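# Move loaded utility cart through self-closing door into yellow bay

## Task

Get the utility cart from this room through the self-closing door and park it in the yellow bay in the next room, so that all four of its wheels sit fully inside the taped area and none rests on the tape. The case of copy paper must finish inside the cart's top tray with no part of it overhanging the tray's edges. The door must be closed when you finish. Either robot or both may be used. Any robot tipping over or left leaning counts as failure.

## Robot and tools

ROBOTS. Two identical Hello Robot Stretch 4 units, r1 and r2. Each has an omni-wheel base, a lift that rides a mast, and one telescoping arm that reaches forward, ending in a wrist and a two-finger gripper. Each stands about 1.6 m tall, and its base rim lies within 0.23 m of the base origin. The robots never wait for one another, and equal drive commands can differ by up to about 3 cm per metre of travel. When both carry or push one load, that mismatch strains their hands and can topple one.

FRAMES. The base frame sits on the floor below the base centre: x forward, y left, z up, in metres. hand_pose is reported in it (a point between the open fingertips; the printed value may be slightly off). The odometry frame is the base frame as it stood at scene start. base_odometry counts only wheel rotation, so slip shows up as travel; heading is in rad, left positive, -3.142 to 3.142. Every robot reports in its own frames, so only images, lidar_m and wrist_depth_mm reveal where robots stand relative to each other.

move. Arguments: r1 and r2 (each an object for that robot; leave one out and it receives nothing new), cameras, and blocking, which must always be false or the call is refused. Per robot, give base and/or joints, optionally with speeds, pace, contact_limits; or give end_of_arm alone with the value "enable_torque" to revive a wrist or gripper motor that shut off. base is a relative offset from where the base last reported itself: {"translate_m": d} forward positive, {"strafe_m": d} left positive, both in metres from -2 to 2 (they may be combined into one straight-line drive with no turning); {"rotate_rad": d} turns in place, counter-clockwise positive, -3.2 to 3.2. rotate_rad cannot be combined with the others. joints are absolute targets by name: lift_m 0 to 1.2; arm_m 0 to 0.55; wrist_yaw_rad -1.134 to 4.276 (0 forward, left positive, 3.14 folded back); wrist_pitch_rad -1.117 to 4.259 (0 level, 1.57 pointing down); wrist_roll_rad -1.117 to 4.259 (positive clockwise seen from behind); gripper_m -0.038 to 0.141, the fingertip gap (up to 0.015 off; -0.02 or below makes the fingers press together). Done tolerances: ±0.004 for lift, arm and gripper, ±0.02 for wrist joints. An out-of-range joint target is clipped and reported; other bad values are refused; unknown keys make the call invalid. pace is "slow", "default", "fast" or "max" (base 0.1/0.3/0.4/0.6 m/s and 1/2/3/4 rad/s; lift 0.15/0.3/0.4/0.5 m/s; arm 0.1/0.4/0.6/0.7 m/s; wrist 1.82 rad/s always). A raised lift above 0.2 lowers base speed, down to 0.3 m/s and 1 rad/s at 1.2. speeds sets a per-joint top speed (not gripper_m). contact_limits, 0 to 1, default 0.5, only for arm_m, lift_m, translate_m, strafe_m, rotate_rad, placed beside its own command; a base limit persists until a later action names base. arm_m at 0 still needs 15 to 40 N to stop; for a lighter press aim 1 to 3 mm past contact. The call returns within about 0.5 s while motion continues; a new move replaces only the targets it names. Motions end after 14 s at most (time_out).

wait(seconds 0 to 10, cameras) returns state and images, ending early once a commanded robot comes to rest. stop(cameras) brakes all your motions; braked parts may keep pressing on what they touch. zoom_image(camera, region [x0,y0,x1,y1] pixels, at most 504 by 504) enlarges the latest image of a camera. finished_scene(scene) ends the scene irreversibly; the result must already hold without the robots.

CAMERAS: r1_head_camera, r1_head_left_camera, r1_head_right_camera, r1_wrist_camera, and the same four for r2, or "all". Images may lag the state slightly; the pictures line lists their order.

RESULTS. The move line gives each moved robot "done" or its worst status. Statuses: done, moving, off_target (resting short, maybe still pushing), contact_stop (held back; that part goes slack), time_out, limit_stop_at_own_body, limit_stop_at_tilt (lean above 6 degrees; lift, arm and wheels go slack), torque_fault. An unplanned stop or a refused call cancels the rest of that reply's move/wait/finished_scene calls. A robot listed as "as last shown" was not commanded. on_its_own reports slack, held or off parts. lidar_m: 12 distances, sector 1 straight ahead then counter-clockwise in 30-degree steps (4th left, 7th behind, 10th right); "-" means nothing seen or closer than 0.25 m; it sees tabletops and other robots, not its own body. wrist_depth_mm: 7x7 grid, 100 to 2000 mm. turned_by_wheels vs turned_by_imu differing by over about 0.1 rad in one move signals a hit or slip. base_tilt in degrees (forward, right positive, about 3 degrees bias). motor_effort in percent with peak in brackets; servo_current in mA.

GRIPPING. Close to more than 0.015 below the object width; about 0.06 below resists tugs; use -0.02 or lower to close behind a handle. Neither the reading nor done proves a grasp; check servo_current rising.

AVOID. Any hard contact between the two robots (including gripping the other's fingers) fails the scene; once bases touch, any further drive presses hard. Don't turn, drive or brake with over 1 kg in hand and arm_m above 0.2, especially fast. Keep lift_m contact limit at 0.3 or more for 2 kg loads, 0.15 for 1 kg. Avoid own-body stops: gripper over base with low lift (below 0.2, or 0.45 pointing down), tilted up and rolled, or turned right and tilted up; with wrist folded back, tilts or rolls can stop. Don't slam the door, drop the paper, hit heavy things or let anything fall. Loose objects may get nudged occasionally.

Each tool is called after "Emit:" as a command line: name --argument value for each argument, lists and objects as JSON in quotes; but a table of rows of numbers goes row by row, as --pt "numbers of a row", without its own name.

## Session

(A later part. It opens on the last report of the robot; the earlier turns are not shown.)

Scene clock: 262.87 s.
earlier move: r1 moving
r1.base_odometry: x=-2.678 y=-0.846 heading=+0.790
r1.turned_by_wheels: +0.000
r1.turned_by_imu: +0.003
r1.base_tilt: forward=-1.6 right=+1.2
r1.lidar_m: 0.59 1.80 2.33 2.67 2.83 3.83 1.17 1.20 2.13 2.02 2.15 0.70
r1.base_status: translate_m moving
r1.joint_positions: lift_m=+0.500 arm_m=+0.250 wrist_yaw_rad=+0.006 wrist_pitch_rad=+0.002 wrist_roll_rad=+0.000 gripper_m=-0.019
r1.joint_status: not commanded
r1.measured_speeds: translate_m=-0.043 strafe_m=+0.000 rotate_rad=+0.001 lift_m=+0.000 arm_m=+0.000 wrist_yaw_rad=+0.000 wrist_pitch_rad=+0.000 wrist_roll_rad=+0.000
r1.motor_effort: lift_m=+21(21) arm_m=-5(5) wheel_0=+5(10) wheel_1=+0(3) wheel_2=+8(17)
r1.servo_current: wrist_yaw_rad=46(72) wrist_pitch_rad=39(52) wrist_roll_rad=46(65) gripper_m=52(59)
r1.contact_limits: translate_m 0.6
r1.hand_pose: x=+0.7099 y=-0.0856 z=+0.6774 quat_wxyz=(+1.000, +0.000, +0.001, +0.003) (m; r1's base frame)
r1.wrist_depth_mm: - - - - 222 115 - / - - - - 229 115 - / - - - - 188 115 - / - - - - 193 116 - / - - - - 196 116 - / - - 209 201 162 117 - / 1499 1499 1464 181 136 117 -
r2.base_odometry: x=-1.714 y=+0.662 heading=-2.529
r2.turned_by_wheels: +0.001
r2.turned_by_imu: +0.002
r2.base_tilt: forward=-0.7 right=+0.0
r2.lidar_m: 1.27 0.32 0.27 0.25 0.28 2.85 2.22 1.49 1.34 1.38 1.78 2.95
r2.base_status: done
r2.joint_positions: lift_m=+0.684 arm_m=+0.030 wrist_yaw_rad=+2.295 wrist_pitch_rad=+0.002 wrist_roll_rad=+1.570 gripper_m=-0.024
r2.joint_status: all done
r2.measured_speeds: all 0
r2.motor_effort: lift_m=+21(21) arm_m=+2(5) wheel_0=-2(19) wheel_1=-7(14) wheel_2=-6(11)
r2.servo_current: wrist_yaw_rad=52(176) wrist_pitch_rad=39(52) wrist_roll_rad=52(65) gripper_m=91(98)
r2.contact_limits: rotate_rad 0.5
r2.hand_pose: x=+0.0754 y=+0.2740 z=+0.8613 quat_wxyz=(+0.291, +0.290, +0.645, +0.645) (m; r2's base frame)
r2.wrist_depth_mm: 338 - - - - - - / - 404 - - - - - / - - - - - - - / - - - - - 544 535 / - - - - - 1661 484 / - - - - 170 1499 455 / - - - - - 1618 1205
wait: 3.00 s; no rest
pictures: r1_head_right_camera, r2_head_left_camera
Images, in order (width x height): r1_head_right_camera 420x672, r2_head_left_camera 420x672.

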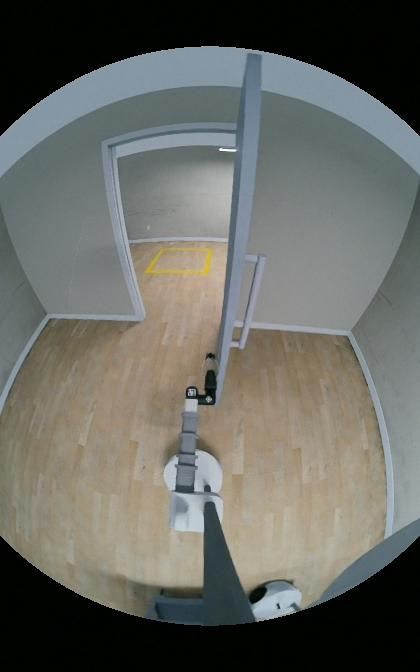

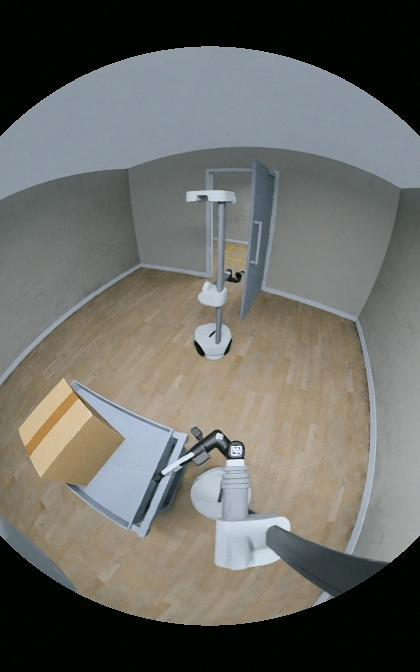

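Emit:
move --blocking false --r1 '{"base":{"strafe_m":-0.3},"pace":"slow","contact_limits":{"strafe_m":0.6}}' --r2 '{"base":{"rotate_rad":0.4},"pace":"slow","contact_limits":{"rotate_rad":0.5}}' --cameras '["r1_head_camera","r1_head_left_camera","r1_head_right_camera"]'

Emit:
wait --seconds 3 --cameras '["r1_head_camera","r1_head_right_camera","r2_head_camera","r2_head_left_camera"]'

Scene clock: 282.10 s.
earlier move: r1 done
move: r1 moving; r2 moving
r1.base_odometry: x=-2.674 y=-0.862 heading=+0.791
r1.turned_by_wheels: +0.001
r1.turned_by_imu: +0.000
r1.base_tilt: forward=-1.5 right=+1.2
r1.lidar_m: 0.63 1.81 2.35 2.68 2.83 3.91 1.17 1.21 2.10 2.02 2.12 0.67
r1.base_status: strafe_m moving
r1.joint_positions: lift_m=+0.500 arm_m=+0.250 wrist_yaw_rad=+0.006 wrist_pitch_rad=+0.002 wrist_roll_rad=+0.000 gripper_m=-0.019
r1.joint_status: not commanded
r1.measured_speeds: translate_m=+0.000 strafe_m=-0.056 rotate_rad=-0.003 lift_m=+0.000 arm_m=+0.000 wrist_yaw_rad=+0.000 wrist_pitch_rad=+0.000 wrist_roll_rad=+0.000
r1.motor_effort: lift_m=+21(21) arm_m=+0(4) wheel_0=+20(21) wheel_1=-3(3) wheel_2=+4(5)
r1.servo_current: wrist_yaw_rad=39(65) wrist_pitch_rad=39(46) wrist_roll_rad=59(65) gripper_m=59(59)
r1.contact_limits: strafe_m 0.6
r1.hand_pose: x=+0.7098 y=-0.0856 z=+0.6774 quat_wxyz=(+1.000, +0.000, +0.001, +0.003) (m; r1's base frame)
r1.wrist_depth_mm: - - - - 148 125 - / - - - - 195 125 - / - - - - 156 125 - / - - - - 158 126 - / - - - - 208 126 - / - - 210 198 156 127 - / 1499 1499 1397 1618 138 127 -
r2.base_odometry: x=-1.714 y=+0.663 heading=-2.404
r2.turned_by_wheels: +0.125
r2.turned_by_imu: +0.123
r2.base_tilt: forward=-0.7 right=+0.1
r2.lidar_m: 1.28 0.30 0.28 0.25 0.30 2.82 1.92 1.38 1.34 1.42 1.94 2.03
r2.base_status: rotate_rad moving
r2.joint_positions: lift_m=+0.684 arm_m=+0.030 wrist_yaw_rad=+2.291 wrist_pitch_rad=+0.002 wrist_roll_rad=+1.570 gripper_m=-0.024
r2.joint_status: not commanded
r2.measured_speeds: translate_m=+0.000 strafe_m=-0.002 rotate_rad=+0.485 lift_m=+0.000 arm_m=+0.000 wrist_yaw_rad=-0.028 wrist_pitch_rad=+0.000 wrist_roll_rad=+0.000
r2.motor_effort: lift_m=+21(21) arm_m=-2(4) wheel_0=-20(20) wheel_1=-9(11) wheel_2=-14(14)
r2.servo_current: wrist_yaw_rad=65(65) wrist_pitch_rad=39(46) wrist_roll_rad=46(59) gripper_m=85(91)
r2.contact_limits: rotate_rad 0.5
r2.hand_pose: x=+0.0764 y=+0.2744 z=+0.8613 quat_wxyz=(+0.293, +0.291, +0.644, +0.644) (m; r2's base frame)
r2.wrist_depth_mm: - - - - - - - / - - - - - - - / - - - - - - - / - - - - - - - / - - - - - - 462 / - - - - - 1430 1078 / - - - - - 1708 1182
pictures: r1_head_camera, r1_head_left_camera, r1_head_right_camera
Images, in order (width x height): r1_head_camera 420x560, r1_head_left_camera 420x672, r1_head_right_camera 420x672.

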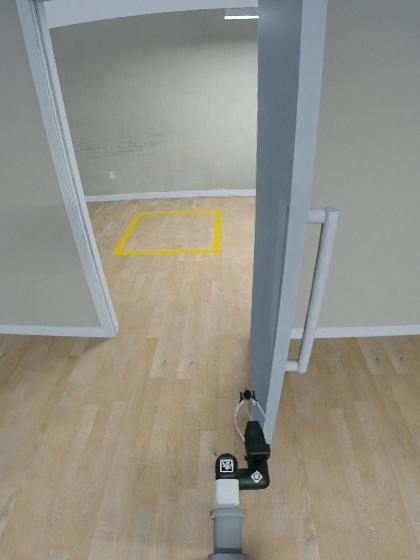

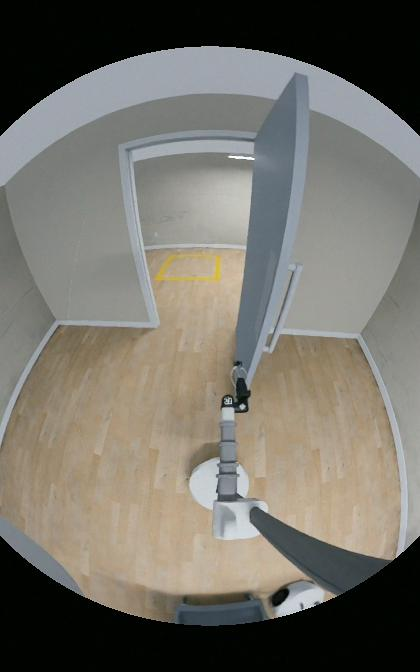

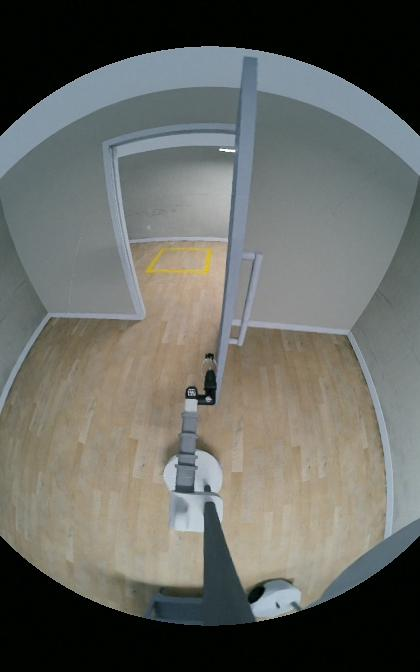

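Scene clock: 283.73 s.
earlier move: r1 moving; r2 done
r1.base_odometry: x=-2.563 y=-0.972 heading=+0.791
r1.turned_by_wheels: +0.000
r1.turned_by_imu: +0.002
r1.base_tilt: forward=-1.6 right=+1.2
r1.lidar_m: 0.61 1.91 2.38 2.84 2.98 4.15 1.18 1.21 1.96 1.87 1.98 0.67
r1.base_status: strafe_m moving
r1.joint_positions: lift_m=+0.500 arm_m=+0.250 wrist_yaw_rad=+0.006 wrist_pitch_rad=+0.002 wrist_roll_rad=+0.000 gripper_m=-0.019
r1.joint_status: not commanded
r1.measured_speeds: translate_m=+0.001 strafe_m=-0.099 rotate_rad=-0.005 lift_m=+0.000 arm_m=+0.000 wrist_yaw_rad=+0.000 wrist_pitch_rad=+0.000 wrist_roll_rad=+0.000
r1.motor_effort: lift_m=+21(21) arm_m=+4(4) wheel_0=+16(21) wheel_1=-2(3) wheel_2=+6(7)
r1.servo_current: wrist_yaw_rad=46(65) wrist_pitch_rad=46(52) wrist_roll_rad=52(72) gripper_m=52(59)
r1.contact_limits: strafe_m 0.6
r1.hand_pose: x=+0.7098 y=-0.0856 z=+0.6774 quat_wxyz=(+1.000, +0.000, +0.001, +0.003) (m; r1's base frame)
r1.wrist_depth_mm: - - - 535 159 125 - / - - - 407 159 125 - / - - - 413 162 126 - / - - - - 147 126 - / - - - - 167 126 - / - - 192 198 150 126 - / 1618 1499 183 278 139 127 -
r2.base_odometry: x=-1.713 y=+0.662 heading=-2.129
r2.turned_by_wheels: +0.274
r2.turned_by_imu: +0.265
r2.base_tilt: forward=-0.7 right=+0.0
r2.lidar_m: 3.48 0.30 0.26 0.25 0.25 2.69 1.57 1.35 1.36 1.62 2.84 1.21
r2.base_status: done
r2.joint_positions: lift_m=+0.684 arm_m=+0.030 wrist_yaw_rad=+2.299 wrist_pitch_rad=+0.002 wrist_roll_rad=+1.570 gripper_m=-0.024
r2.joint_status: not commanded
r2.measured_speeds: translate_m=+0.000 strafe_m=+0.000 rotate_rad=+0.000 lift_m=+0.000 arm_m=+0.000 wrist_yaw_rad=+0.012 wrist_pitch_rad=+0.000 wrist_roll_rad=+0.000
r2.motor_effort: lift_m=+21(21) arm_m=+4(4) wheel_0=+3(25) wheel_1=-6(17) wheel_2=-5(15)
r2.servo_current: wrist_yaw_rad=59(221) wrist_pitch_rad=46(46) wrist_roll_rad=39(72) gripper_m=85(91)
r2.contact_limits: rotate_rad 0.5
r2.hand_pose: x=+0.0742 y=+0.2734 z=+0.8613 quat_wxyz=(+0.290, +0.288, +0.645, +0.645) (m; r2's base frame)
r2.wrist_depth_mm: 332 322 - - - 117 - / - 373 377 - - - - / - 508 459 - 155 - - / - - - - 178 559 - / - - - - 218 1618 508 / - - 185 138 178 1618 466 / - - - - 407 410 1098
wait: 1.63 of 3 s (r2 has come to rest)
pictures: r1_head_camera, r1_head_right_camera, r2_head_camera, r2_head_left_camera
Images, in order (width x height): r1_head_camera 420x560, r1_head_right_camera 420x672, r2_head_camera 420x560, r2_head_left_camera 420x672.

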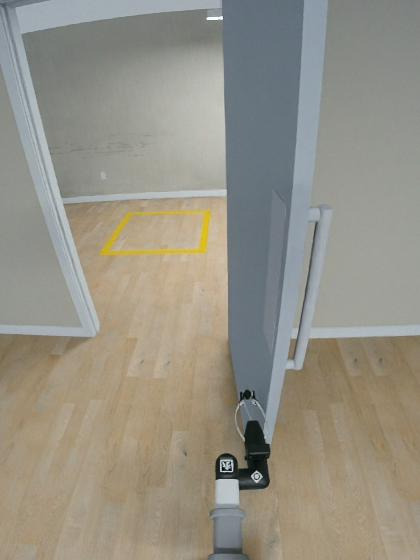

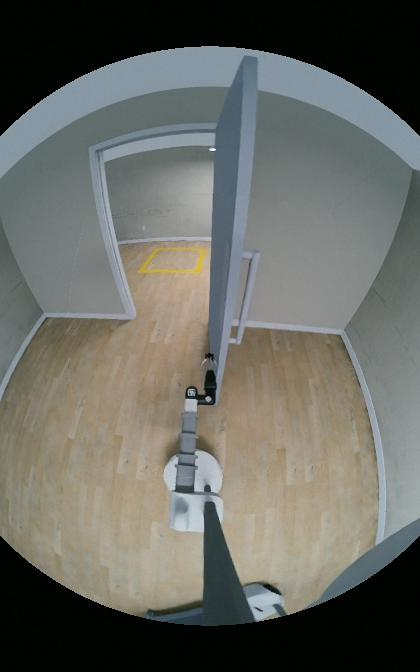

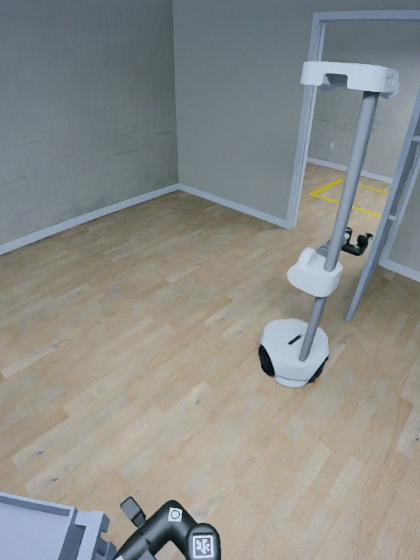

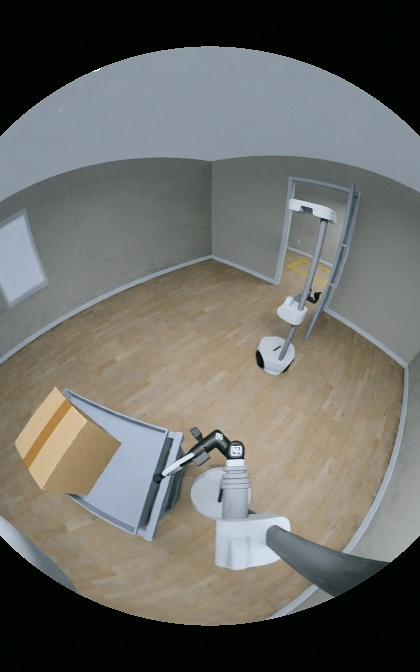

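Emit:
move --blocking false --r2 '{"base":{"rotate_rad":0.6},"pace":"slow","contact_limits":{"rotate_rad":0.5}}' --cameras '[]'

Emit:
wait --seconds 3 --cameras '["r1_head_camera","r1_head_left_camera","r2_head_left_camera","r2_head_right_camera"]'

Scene clock: 289.30 s.
earlier move: r1 contact_stop
move: r2 moving
r1.base_odometry: x=-2.537 y=-1.020 heading=+1.329
r1.turned_by_wheels: +0.538
r1.turned_by_imu: +0.544
r1.base_tilt: forward=-1.6 right=+1.3
r1.lidar_m: 1.22 2.40 2.89 3.03 4.27 1.16 1.16 1.90 1.83 1.95 1.66 1.41
r1.base_status: strafe_m contact_stop (by the wheels' count: -0.224 of -0.300)
r1.joint_positions: lift_m=+0.500 arm_m=+0.250 wrist_yaw_rad=+0.003 wrist_pitch_rad=+0.002 wrist_roll_rad=+0.000 gripper_m=-0.019
r1.joint_status: not commanded
r1.measured_speeds: all 0
r1.on_its_own: the wheels are slack since a contact_stop
r1.motor_effort: lift_m=+21(21) arm_m=-4(4) wheel_0=+0(0) wheel_1=+0(0) wheel_2=+0(0)
r1.servo_current: wrist_yaw_rad=46(59) wrist_pitch_rad=52(52) wrist_roll_rad=59(59) gripper_m=52(59)
r1.contact_limits: strafe_m 0.6
r1.hand_pose: x=+0.7096 y=-0.0867 z=+0.6774 quat_wxyz=(+1.000, +0.000, +0.001, +0.001) (m; r1's base frame)
r1.wrist_depth_mm: - - - - - - - / - - - - - - - / - - - - - - - / - - - - - - - / - - - - - - - / - - 183 198 170 - - / 1708 1576 163 147 144 - -
r2.base_odometry: x=-1.713 y=+0.662 heading=-2.004
r2.turned_by_wheels: +0.125
r2.turned_by_imu: +0.122
r2.base_tilt: forward=-0.7 right=+0.1
r2.lidar_m: 3.68 0.31 0.28 0.25 0.28 2.26 1.49 1.35 1.38 1.72 2.94 1.17
r2.base_status: rotate_rad moving
r2.joint_positions: lift_m=+0.684 arm_m=+0.030 wrist_yaw_rad=+2.297 wrist_pitch_rad=+0.002 wrist_roll_rad=+1.570 gripper_m=-0.024
r2.joint_status: not commanded
r2.measured_speeds: translate_m=-0.001 strafe_m=+0.001 rotate_rad=+0.482 lift_m=+0.000 arm_m=+0.000 wrist_yaw_rad=-0.007 wrist_pitch_rad=+0.000 wrist_roll_rad=+0.000
r2.motor_effort: lift_m=+21(21) arm_m=+4(5) wheel_0=-17(17) wheel_1=-8(9) wheel_2=-10(10)
r2.servo_current: wrist_yaw_rad=65(65) wrist_pitch_rad=39(46) wrist_roll_rad=39(52) gripper_m=78(85)
r2.contact_limits: rotate_rad 0.5
r2.hand_pose: x=+0.0747 y=+0.2737 z=+0.8613 quat_wxyz=(+0.291, +0.289, +0.645, +0.645) (m; r2's base frame)
r2.wrist_depth_mm: 336 325 - - - - - / - 382 - - - - - / - - - - - - - / - - - - - 549 535 / - - - - 218 1661 496 / - - 186 123 179 1661 455 / - - - - - 1618 1182
pictures: none
No camera images: "cameras" was empty.

not run: a stop that you did not command came earlier in this reply.

Emit:
wait --seconds 1 --cameras '["r1_head_camera","r1_head_left_camera","r1_head_right_camera","r2_head_camera","r2_head_left_camera"]'

Scene clock: 300.37 s.
earlier move: r2 done
r1.base_odometry: x=-2.537 y=-1.020 heading=+1.329
r1.turned_by_wheels: +0.000
r1.turned_by_imu: -0.001
r1.base_tilt: forward=-1.6 right=+1.3
r1.lidar_m: 1.69 2.41 2.88 3.05 4.29 1.19 1.17 1.90 1.83 1.93 1.67 1.61
r1.base_status: strafe_m contact_stop (by the wheels' count: -0.224 of -0.300)
r1.joint_positions: lift_m=+0.500 arm_m=+0.250 wrist_yaw_rad=+0.003 wrist_pitch_rad=+0.002 wrist_roll_rad=+0.000 gripper_m=-0.019
r1.joint_status: not commanded
r1.measured_speeds: all 0
r1.on_its_own: the wheels are slack since a contact_stop
r1.motor_effort: lift_m=+21(21) arm_m=-4(4) wheel_0=+0(1) wheel_1=+0(1) wheel_2=+0(0)
r1.servo_current: wrist_yaw_rad=39(72) wrist_pitch_rad=46(52) wrist_roll_rad=46(65) gripper_m=52(59)
r1.contact_limits: strafe_m 0.6
r1.hand_pose: x=+0.7096 y=-0.0867 z=+0.6774 quat_wxyz=(+1.000, +0.000, +0.001, +0.001) (m; r1's base frame)
r1.wrist_depth_mm: - - - - - - - / - - - - - - - / - - - - - - - / - - - - - - - / - - - - - - - / - - 182 198 170 - - / 1708 1618 172 147 144 - -
r2.base_odometry: x=-1.713 y=+0.663 heading=-1.530
r2.turned_by_wheels: +0.474
r2.turned_by_imu: +0.460
r2.base_tilt: forward=-0.7 right=+0.1
r2.lidar_m: 3.39 0.28 0.29 0.27 0.25 1.53 1.35 1.37 1.66 2.95 1.18 3.62
r2.base_status: done
r2.joint_positions: lift_m=+0.684 arm_m=+0.030 wrist_yaw_rad=+2.302 wrist_pitch_rad=+0.002 wrist_roll_rad=+1.570 gripper_m=-0.024
r2.joint_status: not commanded
r2.measured_speeds: all 0
r2.motor_effort: lift_m=+21(21) arm_m=-4(5) wheel_0=+3(24) wheel_1=-5(18) wheel_2=-5(14)
r2.servo_current: wrist_yaw_rad=52(254) wrist_pitch_rad=46(46) wrist_roll_rad=46(65) gripper_m=78(91)
r2.contact_limits: rotate_rad 0.5
r2.hand_pose: x=+0.0734 y=+0.2730 z=+0.8613 quat_wxyz=(+0.289, +0.287, +0.646, +0.646) (m; r2's base frame)
r2.wrist_depth_mm: - 322 319 - 125 - - / - 364 370 - 143 - - / - 452 442 - 167 - - / - - 539 101 186 - - / - - - 119 212 1661 521 / - - 186 144 176 1618 477 / - - - - - 392 399
wait: 0.00 of 1 s (r2 has come to rest)
pictures: r1_head_camera, r1_head_left_camera, r1_head_right_camera, r2_head_camera, r2_head_left_camera
Images, in order (width x height): r1_head_camera 420x560, r1_head_left_camera 420x672, r1_head_right_camera 420x672, r2_head_camera 420x560, r2_head_left_camera 420x672.

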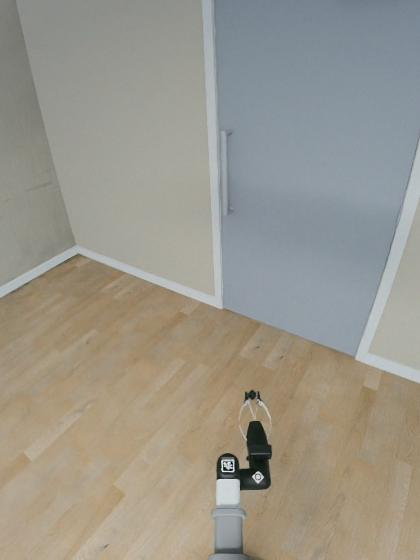

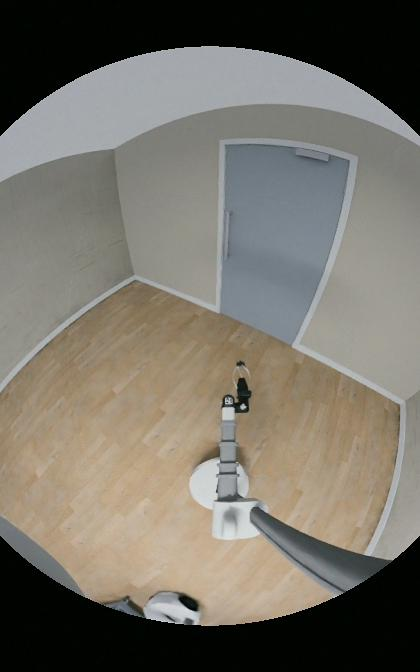

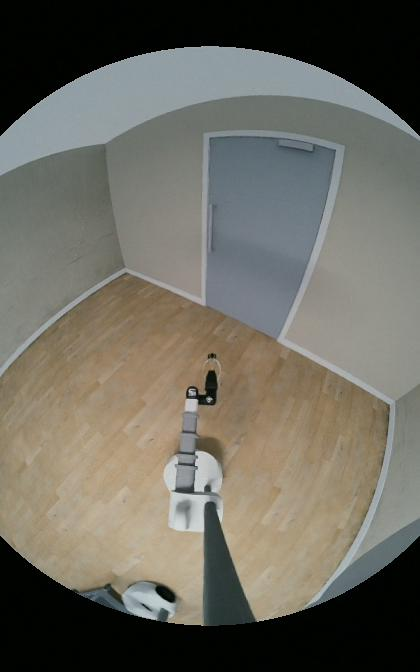

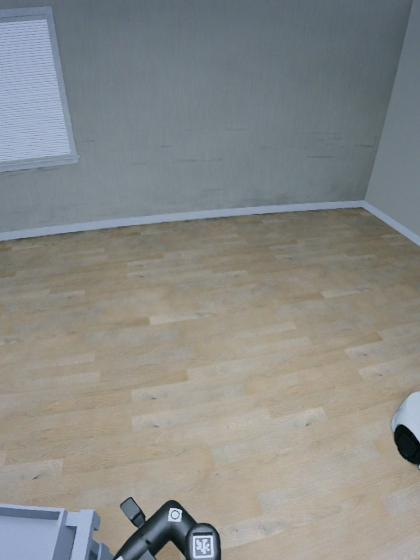

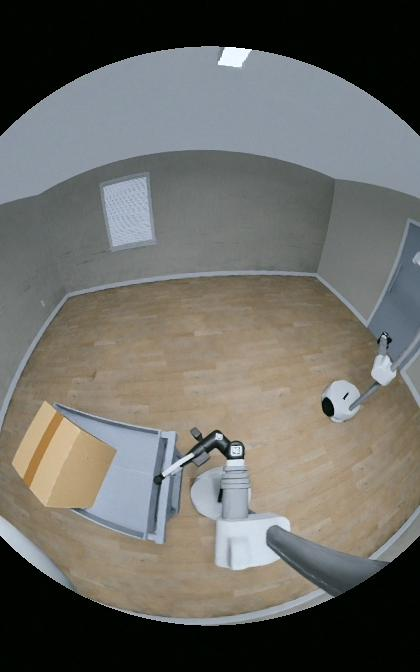

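Emit:
move --blocking false --r1 '{"base":{"rotate_rad":-0.54},"joints":{"lift_m":0.8,"gripper_m":0.1,"arm_m":0.1}}' --cameras '[]'

Emit:
wait --seconds 2.5 --cameras '["r1_head_camera","r1_wrist_camera","r1_head_left_camera"]'

Scene clock: 354.53 s.
move: r1 moving
r1.base_odometry: x=-2.537 y=-1.020 heading=+1.077
r1.turned_by_wheels: -0.252
r1.turned_by_imu: -0.257
r1.base_tilt: forward=-1.6 right=+1.3
r1.lidar_m: 1.62 1.95 2.87 2.92 3.46 1.98 1.16 2.07 1.83 1.84 1.85 1.61
r1.base_status: rotate_rad moving
r1.joint_positions: lift_m=+0.538 arm_m=+0.199 wrist_yaw_rad=+0.003 wrist_pitch_rad=+0.002 wrist_roll_rad=+0.000 gripper_m=+0.005
r1.joint_status: lift_m moving; arm_m moving; gripper_m moving
r1.measured_speeds: translate_m=+0.000 strafe_m=+0.000 rotate_rad=-0.975 lift_m=+0.146 arm_m=-0.195 wrist_yaw_rad=+0.000 wrist_pitch_rad=+0.000 wrist_roll_rad=+0.000
r1.motor_effort: lift_m=+27(27) arm_m=-7(7) wheel_0=+8(9) wheel_1=+6(8) wheel_2=+7(8)
r1.servo_current: wrist_yaw_rad=39(65) wrist_pitch_rad=39(46) wrist_roll_rad=46(78) gripper_m=78(78)
r1.hand_pose: x=+0.6588 y=-0.0867 z=+0.7152 quat_wxyz=(+1.000, +0.000, +0.001, +0.001) (m; r1's base frame)
r1.wrist_depth_mm: - - - - - - - / - - - - - - - / - - 1397 - - - - / - - - - - - - / - - - - - - - / - - 186 202 176 - - / 1618 141 159 145 145 - -
r2: as last shown
r2.turned_by_wheels: +0.000
r2.turned_by_imu: +0.008
r2.lidar_m: 3.37 0.30 0.28 0.25 0.25 1.51 1.36 1.34 1.69 2.96 1.16 3.62
r2.motor_effort: lift_m=+21(21) arm_m=-3(4) wheel_0=+2(3) wheel_1=-5(5) wheel_2=-5(5)
r2.servo_current: wrist_yaw_rad=52(59) wrist_pitch_rad=39(46) wrist_roll_rad=52(59) gripper_m=78(85)
r2.contact_limits: rotate_rad 0.5
r2.wrist_depth_mm: - 322 319 - 125 - - / - 366 368 - 143 - - / - 455 439 - 166 - - / - - 544 101 186 - - / - - - 119 212 1618 517 / - - 186 144 176 1661 480 / - - - - - 389 399
pictures: none
No camera images: "cameras" was empty.

Scene clock: 356.30 s.
earlier move: r1 done
r1.base_odometry: x=-2.537 y=-1.020 heading=+0.789
r1.turned_by_wheels: -0.287
r1.turned_by_imu: -0.290
r1.base_tilt: forward=-1.6 right=+1.2
r1.lidar_m: 1.62 1.68 2.39 2.87 3.02 4.21 1.22 1.16 1.90 1.80 1.92 1.68
r1.base_status: done
r1.joint_positions: lift_m=+0.800 arm_m=+0.100 wrist_yaw_rad=+0.002 wrist_pitch_rad=+0.002 wrist_roll_rad=+0.000 gripper_m=+0.100
r1.joint_status: all done
r1.measured_speeds: all 0
r1.motor_effort: lift_m=+24(28) arm_m=-4(7) wheel_0=+2(9) wheel_1=+2(8) wheel_2=-1(8)
r1.servo_current: wrist_yaw_rad=52(72) wrist_pitch_rad=39(46) wrist_roll_rad=52(78) gripper_m=39(91)
r1.hand_pose: x=+0.5595 y=-0.0869 z=+0.9772 quat_wxyz=(+1.000, +0.000, +0.001, +0.001) (m; r1's base frame)
r1.wrist_depth_mm: - - - - - - - / - - - - - - - / - - - - - - - / - - - - - - - / - - - - - - - / - 193 194 - 189 - - / - - - 139 - - -
r2.base_odometry: x=-1.713 y=+0.663 heading=-1.530
r2.turned_by_wheels: +0.000
r2.turned_by_imu: +0.000
r2.base_tilt: forward=-0.7 right=+0.0
r2.lidar_m: 3.40 0.31 0.26 0.26 0.25 1.52 1.36 1.36 1.67 2.96 1.17 3.58
r2.base_status: not commanded
r2.joint_positions: lift_m=+0.684 arm_m=+0.030 wrist_yaw_rad=+2.302 wrist_pitch_rad=+0.002 wrist_roll_rad=+1.570 gripper_m=-0.024
r2.joint_status: not commanded
r2.measured_speeds: all 0
r2.motor_effort: lift_m=+21(21) arm_m=-4(4) wheel_0=+2(3) wheel_1=-4(5) wheel_2=-5(5)
r2.servo_current: wrist_yaw_rad=52(59) wrist_pitch_rad=46(46) wrist_roll_rad=39(59) gripper_m=85(85)
r2.contact_limits: rotate_rad 0.5
r2.hand_pose: x=+0.0734 y=+0.2730 z=+0.8613 quat_wxyz=(+0.289, +0.287, +0.646, +0.646) (m; r2's base frame)
r2.wrist_depth_mm: - 320 317 - 125 - - / - 368 370 - 143 - - / - 455 439 - 167 - - / - - 539 101 186 - - / - - - 119 212 1618 521 / - - 186 144 176 1618 477 / - - - - - 392 402
wait: 1.77 of 2.5 s (r1 has come to rest)
pictures: r1_head_camera, r1_head_left_camera, r1_wrist_camera
Images, in order (width x height): r1_head_camera 420x560, r1_head_left_camera 420x672, r1_wrist_camera 616x392.

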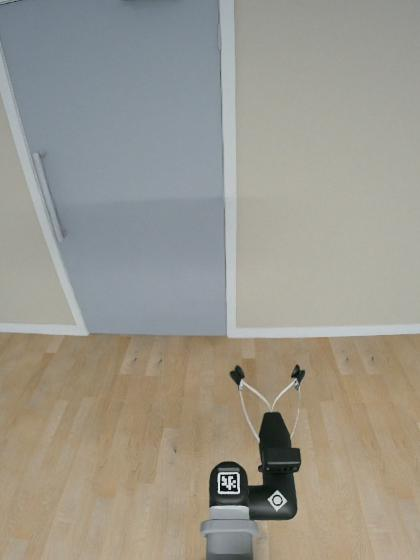

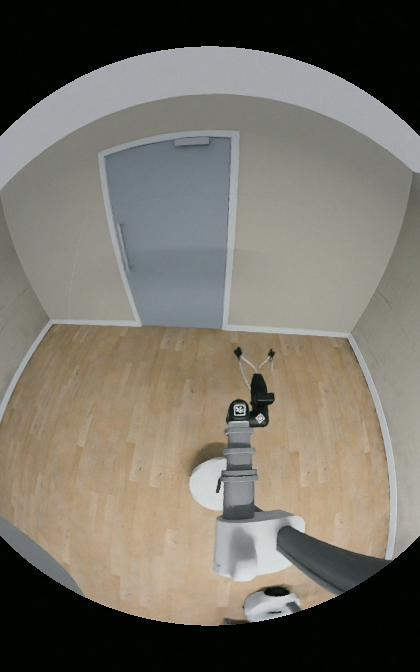

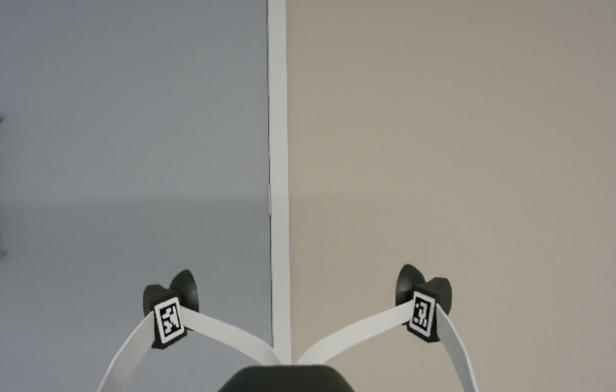

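Emit:
move --blocking false --r1 '{"base":{"strafe_m":0.72,"translate_m":0.65},"joints":{"lift_m":0.75}}' --cameras '[]'

Emit:
wait --seconds 6 --cameras '["r1_head_camera","r1_wrist_camera"]'

Scene clock: 366.97 s.
move: r1 moving
r1.base_odometry: x=-2.539 y=-0.988 heading=+0.789
r1.turned_by_wheels: +0.000
r1.turned_by_imu: -0.001
r1.base_tilt: forward=-1.6 right=+1.3
r1.lidar_m: 1.58 1.68 2.36 2.88 3.00 4.21 1.26 1.20 1.95 1.83 1.92 1.65
r1.base_status: translate_m moving; strafe_m moving
r1.joint_positions: lift_m=+0.765 arm_m=+0.100 wrist_yaw_rad=+0.002 wrist_pitch_rad=+0.002 wrist_roll_rad=+0.000 gripper_m=+0.100
r1.joint_status: lift_m moving
r1.measured_speeds: translate_m=+0.085 strafe_m=+0.092 rotate_rad=+0.005 lift_m=-0.099 arm_m=+0.000 wrist_yaw_rad=+0.000 wrist_pitch_rad=+0.000 wrist_roll_rad=+0.000
r1.motor_effort: lift_m=+12(22) arm_m=-4(4) wheel_0=-5(6) wheel_1=+9(9) wheel_2=-5(7)
r1.servo_current: wrist_yaw_rad=33(59) wrist_pitch_rad=39(52) wrist_roll_rad=46(52) gripper_m=46(52)
r1.hand_pose: x=+0.5595 y=-0.0869 z=+0.9428 quat_wxyz=(+1.000, +0.000, +0.001, +0.001) (m; r1's base frame)
r1.wrist_depth_mm: - - - - - - - / - - - - - - - / - - - - - - - / - - - - - - - / - - - - - - - / - 190 195 - 189 - - / - - - 140 - - -
r2: as last shown
r2.turned_by_imu: +0.001
r2.lidar_m: 3.39 0.32 0.25 0.25 0.25 1.53 1.35 1.36 1.68 2.95 1.19 3.61
r2.motor_effort: lift_m=+21(21) arm_m=-3(4) wheel_0=+3(3) wheel_1=-5(5) wheel_2=-5(5)
r2.servo_current: wrist_yaw_rad=39(52) wrist_pitch_rad=46(46) wrist_roll_rad=59(59) gripper_m=85(85)
r2.contact_limits: rotate_rad 0.5
r2.wrist_depth_mm: - 324 319 - 125 - - / - 364 370 - 143 - - / - 455 439 - 166 - - / - - 535 101 186 - - / - - - 119 212 1661 521 / - - 186 144 176 1661 480 / - - - - - 387 399
pictures: none
No camera images: "cameras" was empty.

Scene clock: 371.17 s.
earlier move: r1 done
r1.base_odometry: x=-2.590 y=-0.051 heading=+0.789
r1.turned_by_wheels: +0.000
r1.turned_by_imu: +0.005
r1.base_tilt: forward=-1.6 right=+1.2
r1.lidar_m: 0.95 1.04 1.49 2.14 2.27 3.18 2.85 2.09 2.68 2.56 1.40 1.03
r1.base_status: done
r1.joint_positions: lift_m=+0.750 arm_m=+0.100 wrist_yaw_rad=+0.002 wrist_pitch_rad=+0.002 wrist_roll_rad=+0.000 gripper_m=+0.100
r1.joint_status: all done
r1.measured_speeds: all 0
r1.motor_effort: lift_m=+13(22) arm_m=-4(5) wheel_0=-3(8) wheel_1=+0(11) wheel_2=+0(8)
r1.servo_current: wrist_yaw_rad=65(72) wrist_pitch_rad=46(52) wrist_roll_rad=39(78) gripper_m=46(52)
r1.hand_pose: x=+0.5595 y=-0.0869 z=+0.9281 quat_wxyz=(+1.000, +0.000, +0.001, +0.001) (m; r1's base frame)
r1.wrist_depth_mm: - - - - - - - / - - - - - - - / - 634 - - - - - / - 627 - - - - - / - 627 - - - - - / - 213 194 - 189 - - / - - - 139 - - -
r2.base_odometry: x=-1.713 y=+0.663 heading=-1.530
r2.turned_by_wheels: +0.000
r2.turned_by_imu: +0.001
r2.base_tilt: forward=-0.6 right=+0.0
r2.lidar_m: 3.39 0.30 0.27 0.25 0.25 1.52 1.34 1.36 1.67 2.94 2.05 2.12
r2.base_status: not commanded
r2.joint_positions: lift_m=+0.684 arm_m=+0.030 wrist_yaw_rad=+2.302 wrist_pitch_rad=+0.002 wrist_roll_rad=+1.570 gripper_m=-0.024
r2.joint_status: not commanded
r2.measured_speeds: all 0
r2.motor_effort: lift_m=+21(21) arm_m=-4(4) wheel_0=+2(3) wheel_1=-5(5) wheel_2=-5(5)
r2.servo_current: wrist_yaw_rad=46(59) wrist_pitch_rad=39(46) wrist_roll_rad=46(59) gripper_m=85(91)
r2.contact_limits: rotate_rad 0.5
r2.hand_pose: x=+0.0734 y=+0.2730 z=+0.8613 quat_wxyz=(+0.289, +0.287, +0.646, +0.646) (m; r2's base frame)
r2.wrist_depth_mm: - 322 317 - 125 - - / - 366 368 - 143 - - / - 455 442 - 167 - - / - - 539 101 186 - - / - - - 119 213 1618 517 / - - 186 144 176 1618 477 / - - - - - 392 402
wait: 4.20 of 6 s (r1 has come to rest)
pictures: r1_head_camera, r1_wrist_camera
Images, in order (width x height): r1_head_camera 420x560, r1_wrist_camera 616x392.

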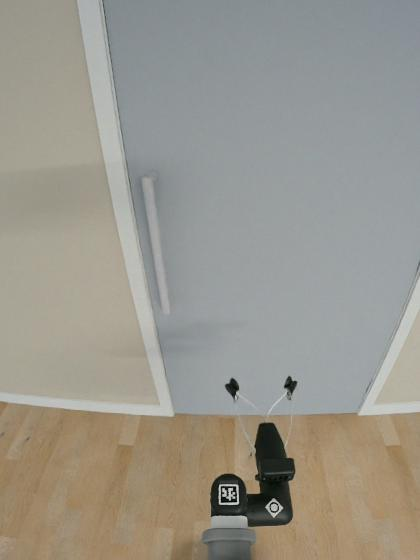

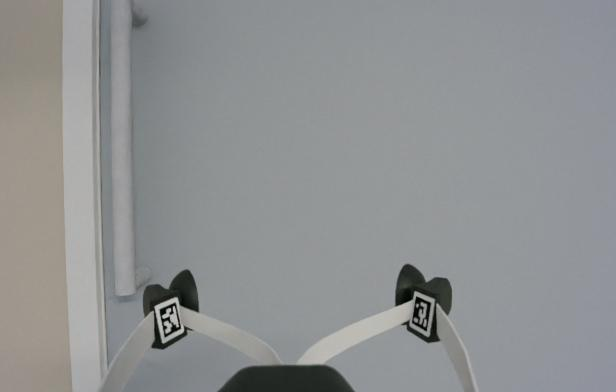

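Emit:
move --blocking false --r1 '{"base":{"strafe_m":0.24},"joints":{"lift_m":0.82}}' --cameras '[]'

Emit:
wait --seconds 4 --cameras '["r1_head_camera","r1_wrist_camera"]'

Scene clock: 389.70 s.
move: r1 moving
r1.base_odometry: x=-2.616 y=-0.026 heading=+0.789
r1.turned_by_wheels: +0.000
r1.turned_by_imu: -0.001
r1.base_tilt: forward=-1.6 right=+1.3
r1.lidar_m: 0.93 1.04 1.47 2.14 2.21 3.16 - 2.11 2.72 2.59 1.39 1.03
r1.base_status: strafe_m moving
r1.joint_positions: lift_m=+0.787 arm_m=+0.100 wrist_yaw_rad=+0.002 wrist_pitch_rad=+0.002 wrist_roll_rad=+0.000 gripper_m=+0.100
r1.joint_status: lift_m moving
r1.measured_speeds: translate_m=+0.000 strafe_m=+0.140 rotate_rad=-0.003 lift_m=+0.141 arm_m=+0.000 wrist_yaw_rad=+0.000 wrist_pitch_rad=+0.000 wrist_roll_rad=+0.000
r1.motor_effort: lift_m=+24(26) arm_m=-4(4) wheel_0=-11(13) wheel_1=+10(11) wheel_2=-1(1)
r1.servo_current: wrist_yaw_rad=39(59) wrist_pitch_rad=39(46) wrist_roll_rad=59(59) gripper_m=46(46)
r1.hand_pose: x=+0.5595 y=-0.0869 z=+0.9650 quat_wxyz=(+1.000, +0.000, +0.001, +0.001) (m; r1's base frame)
r1.wrist_depth_mm: - 634 - - - - - / - - - - - - - / - 627 - - - - - / - 627 - - - - - / - 621 - - - - - / - 215 194 - 189 - - / - - - 139 - - -
r2: as last shown
r2.turned_by_imu: +0.003
r2.base_tilt: forward=-0.7 right=+0.0
r2.lidar_m: 3.40 0.30 0.27 0.26 0.25 1.54 1.36 1.35 1.67 2.94 2.09 2.11
r2.motor_effort: lift_m=+21(21) arm_m=-4(4) wheel_0=+3(3) wheel_1=-5(5) wheel_2=-5(5)
r2.servo_current: wrist_yaw_rad=46(65) wrist_pitch_rad=46(46) wrist_roll_rad=46(52) gripper_m=78(91)
r2.contact_limits: rotate_rad 0.5
r2.wrist_depth_mm: - 322 317 - 125 - - / - 366 370 - 143 - - / - 452 436 - 166 - - / - - 539 101 186 - - / - - - 119 212 1618 521 / - - 186 144 176 1661 477 / - - - - - 392 399
pictures: none
No camera images: "cameras" was empty.

Scene clock: 391.30 s.
earlier move: r1 done
r1.base_odometry: x=-2.760 y=+0.118 heading=+0.789
r1.turned_by_wheels: +0.000
r1.turned_by_imu: +0.001
r1.base_tilt: forward=-1.6 right=+1.3
r1.lidar_m: 0.92 1.04 1.47 1.92 2.03 2.85 - 2.21 2.90 2.81 1.40 1.03
r1.base_status: done
r1.joint_positions: lift_m=+0.820 arm_m=+0.100 wrist_yaw_rad=+0.002 wrist_pitch_rad=+0.002 wrist_roll_rad=+0.000 gripper_m=+0.100
r1.joint_status: all done
r1.measured_speeds: all 0
r1.motor_effort: lift_m=+24(26) arm_m=-4(4) wheel_0=-2(13) wheel_1=+1(11) wheel_2=+0(1)
r1.servo_current: wrist_yaw_rad=52(72) wrist_pitch_rad=39(52) wrist_roll_rad=33(78) gripper_m=39(52)
r1.hand_pose: x=+0.5595 y=-0.0869 z=+0.9972 quat_wxyz=(+1.000, +0.000, +0.001, +0.001) (m; r1's base frame)
r1.wrist_depth_mm: - - - - - - - / - - - - - - - / - - - - - - - / - - - - - - - / - - - - - - - / - 193 194 - 189 - - / - - - 139 - - -
r2.base_odometry: x=-1.713 y=+0.663 heading=-1.530
r2.turned_by_wheels: +0.000
r2.turned_by_imu: +0.000
r2.base_tilt: forward=-0.7 right=+0.0
r2.lidar_m: 3.39 0.31 0.29 0.25 0.25 1.53 1.33 1.36 1.64 2.94 2.24 2.19
r2.base_status: not commanded
r2.joint_positions: lift_m=+0.684 arm_m=+0.030 wrist_yaw_rad=+2.302 wrist_pitch_rad=+0.002 wrist_roll_rad=+1.570 gripper_m=-0.024
r2.joint_status: not commanded
r2.measured_speeds: all 0
r2.motor_effort: lift_m=+21(21) arm_m=-3(4) wheel_0=+3(3) wheel_1=-5(5) wheel_2=-5(5)
r2.servo_current: wrist_yaw_rad=59(65) wrist_pitch_rad=39(46) wrist_roll_rad=39(59) gripper_m=78(91)
r2.contact_limits: rotate_rad 0.5
r2.hand_pose: x=+0.0734 y=+0.2730 z=+0.8613 quat_wxyz=(+0.289, +0.287, +0.646, +0.646) (m; r2's base frame)
r2.wrist_depth_mm: - 324 317 - 125 - - / - 366 368 - 144 - - / - 455 439 - 166 - - / - - 539 101 186 - - / - - - 119 212 1618 521 / - - 186 144 176 1618 477 / - - - - - 389 402
wait: 1.60 of 4 s (r1 has come to rest)
pictures: r1_head_camera, r1_wrist_camera
Images, in order (width x height): r1_head_camera 420x560, r1_wrist_camera 616x392.

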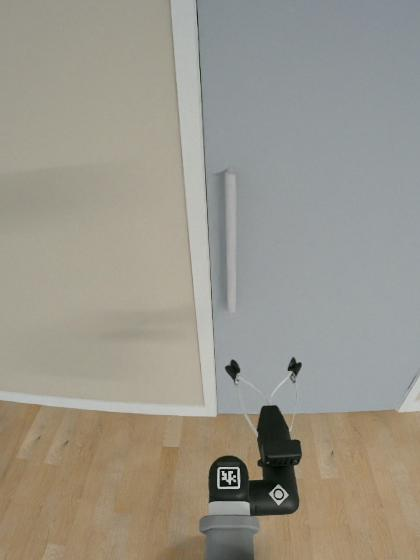

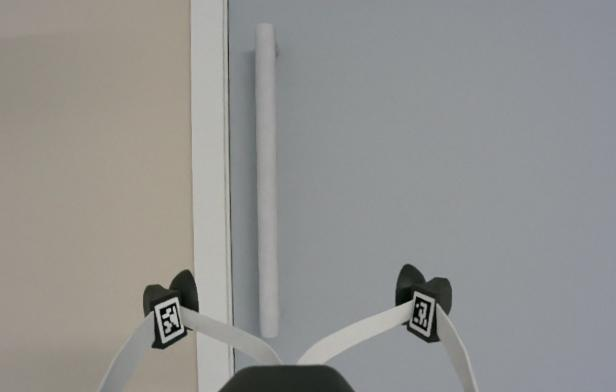

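Emit:
move --blocking false --r1 '{"base":{"strafe_m":0.055,"translate_m":0.3},"contact_limits":{"translate_m":0.3}}' --cameras '[]'

Emit:
wait --seconds 4 --cameras '["r1_head_camera","r1_wrist_camera"]'

Scene clock: 398.77 s.
move: r1 moving
r1.base_odometry: x=-2.742 y=+0.144 heading=+0.789
r1.turned_by_wheels: +0.000
r1.turned_by_imu: +0.000
r1.base_tilt: forward=-1.6 right=+1.3
r1.lidar_m: 0.89 1.02 1.44 1.92 2.03 2.80 - 2.22 2.90 2.82 1.36 1.01
r1.base_status: translate_m moving; strafe_m moving
r1.joint_positions: lift_m=+0.820 arm_m=+0.100 wrist_yaw_rad=+0.002 wrist_pitch_rad=+0.002 wrist_roll_rad=+0.000 gripper_m=+0.100
r1.joint_status: not commanded
r1.measured_speeds: translate_m=+0.122 strafe_m=+0.022 rotate_rad=-0.005 lift_m=+0.000 arm_m=+0.000 wrist_yaw_rad=+0.000 wrist_pitch_rad=+0.000 wrist_roll_rad=+0.000
r1.motor_effort: lift_m=+24(24) arm_m=-4(4) wheel_0=+5(7) wheel_1=+7(7) wheel_2=-10(10)
r1.servo_current: wrist_yaw_rad=33(59) wrist_pitch_rad=39(52) wrist_roll_rad=59(59) gripper_m=46(46)
r1.contact_limits: translate_m 0.3
r1.hand_pose: x=+0.5595 y=-0.0869 z=+0.9972 quat_wxyz=(+1.000, +0.000, +0.001, +0.001) (m; r1's base frame)
r1.wrist_depth_mm: - - - - - - - / - - - - - - - / - - - - - - - / - - - - - - - / - - - - - - - / - 192 196 - 189 - - / - - - 139 - - -
r2: as last shown
r2.turned_by_imu: +0.001
r2.lidar_m: 3.40 0.29 0.26 0.25 0.25 1.52 1.35 1.35 1.66 2.94 2.27 2.23
r2.motor_effort: lift_m=+21(21) arm_m=-4(4) wheel_0=+2(3) wheel_1=-5(5) wheel_2=-5(5)
r2.servo_current: wrist_yaw_rad=46(52) wrist_pitch_rad=39(46) wrist_roll_rad=46(59) gripper_m=85(85)
r2.contact_limits: rotate_rad 0.5
r2.wrist_depth_mm: - 324 319 - 125 - - / - 366 368 - 143 - - / - 452 436 - 167 - - / - - 539 101 186 - - / - - - 119 212 1618 521 / - - 186 144 176 1618 480 / - - - - - 392 404
pictures: none
No camera images: "cameras" was empty.

Scene clock: 400.73 s.
earlier move: r1 done
r1.base_odometry: x=-2.588 y=+0.369 heading=+0.789
r1.turned_by_wheels: +0.000
r1.turned_by_imu: +0.000
r1.base_tilt: forward=-1.6 right=+1.2
r1.lidar_m: 0.62 0.75 1.05 1.85 1.97 2.75 - 2.47 2.99 2.56 0.99 0.71
r1.base_status: done
r1.joint_positions: lift_m=+0.820 arm_m=+0.100 wrist_yaw_rad=+0.002 wrist_pitch_rad=+0.002 wrist_roll_rad=+0.000 gripper_m=+0.100
r1.joint_status: not commanded
r1.measured_speeds: all 0
r1.motor_effort: lift_m=+24(24) arm_m=-4(4) wheel_0=+1(8) wheel_1=+2(10) wheel_2=+1(10)
r1.servo_current: wrist_yaw_rad=46(72) wrist_pitch_rad=39(52) wrist_roll_rad=65(72) gripper_m=46(46)
r1.contact_limits: translate_m 0.3
r1.hand_pose: x=+0.5595 y=-0.0869 z=+0.9972 quat_wxyz=(+1.000, +0.000, +0.001, +0.001) (m; r1's base frame)
r1.wrist_depth_mm: 404 399 394 392 392 387 384 / 402 399 399 389 389 382 384 / 407 407 399 394 389 389 384 / 407 402 397 394 394 389 387 / 407 402 399 394 394 389 387 / 413 404 216 399 198 392 389 / 407 402 402 145 394 394 389
r2.base_odometry: x=-1.713 y=+0.663 heading=-1.530
r2.turned_by_wheels: +0.000
r2.turned_by_imu: +0.000
r2.base_tilt: forward=-0.7 right=+0.1
r2.lidar_m: 3.38 0.31 0.27 0.25 0.25 1.51 1.35 1.36 1.67 2.94 2.46 2.51
r2.base_status: not commanded
r2.joint_positions: lift_m=+0.684 arm_m=+0.030 wrist_yaw_rad=+2.302 wrist_pitch_rad=+0.002 wrist_roll_rad=+1.570 gripper_m=-0.024
r2.joint_status: not commanded
r2.measured_speeds: all 0
r2.motor_effort: lift_m=+21(21) arm_m=-4(4) wheel_0=+3(3) wheel_1=-5(5) wheel_2=-5(5)
r2.servo_current: wrist_yaw_rad=46(59) wrist_pitch_rad=33(46) wrist_roll_rad=46(59) gripper_m=78(91)
r2.contact_limits: rotate_rad 0.5
r2.hand_pose: x=+0.0734 y=+0.2730 z=+0.8613 quat_wxyz=(+0.289, +0.287, +0.646, +0.646) (m; r2's base frame)
r2.wrist_depth_mm: - 324 319 - 125 - - / - 364 368 - 144 - - / - 452 439 - 167 - - / - - 539 101 186 - - / - - - 119 212 1661 521 / - - 186 144 176 1661 480 / - - - - - 387 402
wait: 1.97 of 4 s (r1 has come to rest)
pictures: r1_head_camera, r1_wrist_camera
Images, in order (width x height): r1_head_camera 420x560, r1_wrist_camera 616x392.

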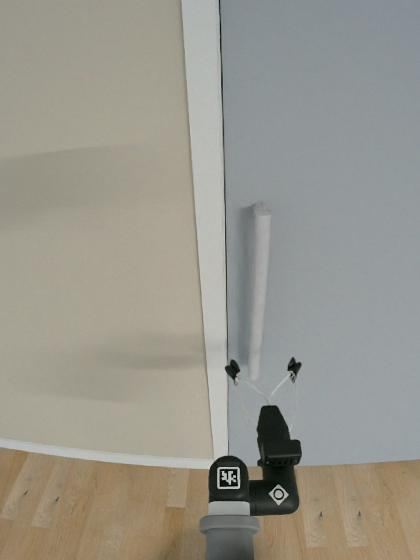

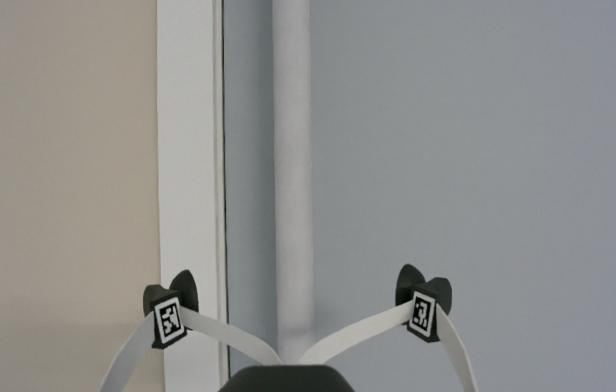

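Emit:
move --blocking false --r1 '{"base":{"translate_m":0.105},"pace":"slow","contact_limits":{"translate_m":0.3}}' --cameras '[]'

Emit:
wait --seconds 3 --cameras '["r1_head_camera","r1_wrist_camera"]'

Scene clock: 408.17 s.
move: r1 moving
r1.base_odometry: x=-2.579 y=+0.378 heading=+0.790
r1.turned_by_wheels: +0.000
r1.turned_by_imu: +0.000
r1.base_tilt: forward=-1.6 right=+1.3
r1.lidar_m: 0.65 0.73 1.06 1.85 1.95 2.79 - 2.49 2.96 2.51 1.00 0.73
r1.base_status: translate_m moving
r1.joint_positions: lift_m=+0.820 arm_m=+0.100 wrist_yaw_rad=+0.002 wrist_pitch_rad=+0.002 wrist_roll_rad=+0.000 gripper_m=+0.100
r1.joint_status: not commanded
r1.measured_speeds: translate_m=+0.049 strafe_m=+0.000 rotate_rad=+0.003 lift_m=+0.000 arm_m=+0.000 wrist_yaw_rad=+0.000 wrist_pitch_rad=+0.000 wrist_roll_rad=+0.000
r1.motor_effort: lift_m=+24(24) arm_m=-4(4) wheel_0=+4(9) wheel_1=+4(6) wheel_2=-5(6)
r1.servo_current: wrist_yaw_rad=46(59) wrist_pitch_rad=46(46) wrist_roll_rad=52(59) gripper_m=39(46)
r1.contact_limits: translate_m 0.3
r1.hand_pose: x=+0.5595 y=-0.0869 z=+0.9972 quat_wxyz=(+1.000, +0.000, +0.001, +0.001) (m; r1's base frame)
r1.wrist_depth_mm: 392 392 384 384 382 375 373 / 392 392 387 384 382 377 375 / 392 392 389 384 384 379 373 / 392 394 387 384 379 377 375 / 397 389 389 387 382 377 379 / 397 394 387 387 198 384 379 / 397 394 392 140 384 382 382
r2: as last shown
r2.turned_by_imu: +0.001
r2.base_tilt: forward=-0.7 right=+0.0
r2.lidar_m: 3.39 0.33 0.27 0.25 0.25 1.51 1.35 1.35 1.67 2.95 2.49 2.51
r2.motor_effort: lift_m=+21(21) arm_m=-3(4) wheel_0=+3(3) wheel_1=-5(5) wheel_2=-5(5)
r2.servo_current: wrist_yaw_rad=39(52) wrist_pitch_rad=39(46) wrist_roll_rad=46(52) gripper_m=78(91)
r2.contact_limits: rotate_rad 0.5
r2.wrist_depth_mm: - 322 317 - 125 - - / - 366 368 - 143 - - / - 455 439 - 167 - - / - - 539 101 186 - - / - - - 119 211 1661 517 / - - 186 144 176 1618 484 / - - - - - 392 402
pictures: none
No camera images: "cameras" was empty.

Scene clock: 410.00 s.
earlier move: r1 done
r1.base_odometry: x=-2.514 y=+0.444 heading=+0.790
r1.turned_by_wheels: +0.000
r1.turned_by_imu: +0.000
r1.base_tilt: forward=-1.6 right=+1.3
r1.lidar_m: 0.52 0.63 0.91 1.85 1.95 2.75 - 2.57 2.99 2.20 0.86 0.63
r1.base_status: done
r1.joint_positions: lift_m=+0.820 arm_m=+0.100 wrist_yaw_rad=+0.002 wrist_pitch_rad=+0.002 wrist_roll_rad=+0.000 gripper_m=+0.100
r1.joint_status: not commanded
r1.measured_speeds: all 0
r1.motor_effort: lift_m=+24(24) arm_m=-4(4) wheel_0=+3(9) wheel_1=+3(6) wheel_2=-1(7)
r1.servo_current: wrist_yaw_rad=59(65) wrist_pitch_rad=39(52) wrist_roll_rad=52(65) gripper_m=39(46)
r1.contact_limits: translate_m 0.3
r1.hand_pose: x=+0.5595 y=-0.0869 z=+0.9972 quat_wxyz=(+1.000, +0.000, +0.001, +0.001) (m; r1's base frame)
r1.wrist_depth_mm: 297 - 293 219 287 285 283 / 300 - 293 289 287 286 283 / 298 - 294 218 289 286 285 / 300 - 294 217 291 289 286 / 300 - 294 218 290 289 285 / 300 298 297 218 198 287 287 / 303 300 298 145 291 289 287
r2.base_odometry: x=-1.713 y=+0.663 heading=-1.530
r2.turned_by_wheels: +0.000
r2.turned_by_imu: +0.000
r2.base_tilt: forward=-0.7 right=+0.1
r2.lidar_m: 3.41 0.29 0.28 0.25 0.25 1.52 1.34 1.35 1.64 2.95 2.57 2.62
r2.base_status: not commanded
r2.joint_positions: lift_m=+0.684 arm_m=+0.030 wrist_yaw_rad=+2.302 wrist_pitch_rad=+0.002 wrist_roll_rad=+1.570 gripper_m=-0.024
r2.joint_status: not commanded
r2.measured_speeds: all 0
r2.motor_effort: lift_m=+21(21) arm_m=-3(4) wheel_0=+2(3) wheel_1=-5(5) wheel_2=-5(5)
r2.servo_current: wrist_yaw_rad=46(65) wrist_pitch_rad=39(46) wrist_roll_rad=46(59) gripper_m=91(91)
r2.contact_limits: rotate_rad 0.5
r2.hand_pose: x=+0.0734 y=+0.2730 z=+0.8613 quat_wxyz=(+0.289, +0.287, +0.646, +0.646) (m; r2's base frame)
r2.wrist_depth_mm: - 325 317 - 125 - - / - 366 370 - 143 - - / - 452 436 - 167 - - / - - 539 101 186 - - / - - - 119 212 1618 521 / - - 187 144 176 1618 480 / - - - - - 392 402
wait: 1.83 of 3 s (r1 has come to rest)
pictures: r1_head_camera, r1_wrist_camera
Images, in order (width x height): r1_head_camera 420x560, r1_wrist_camera 616x392.

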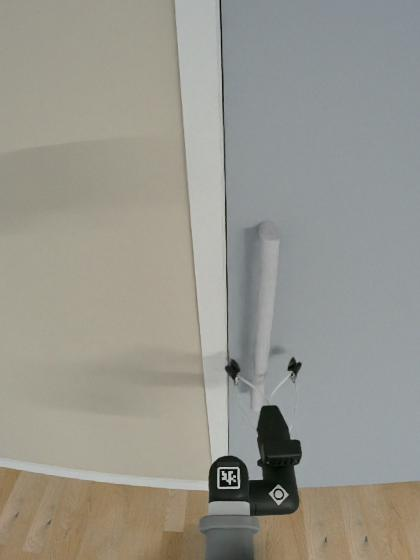

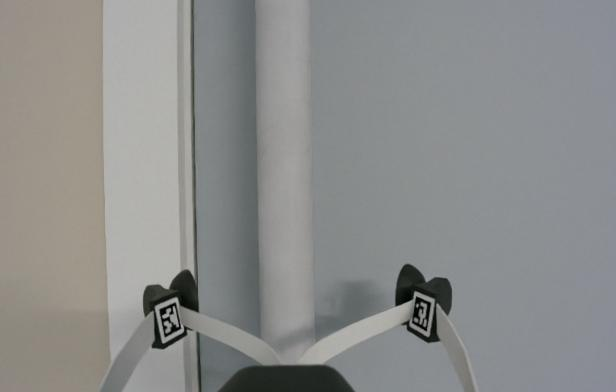

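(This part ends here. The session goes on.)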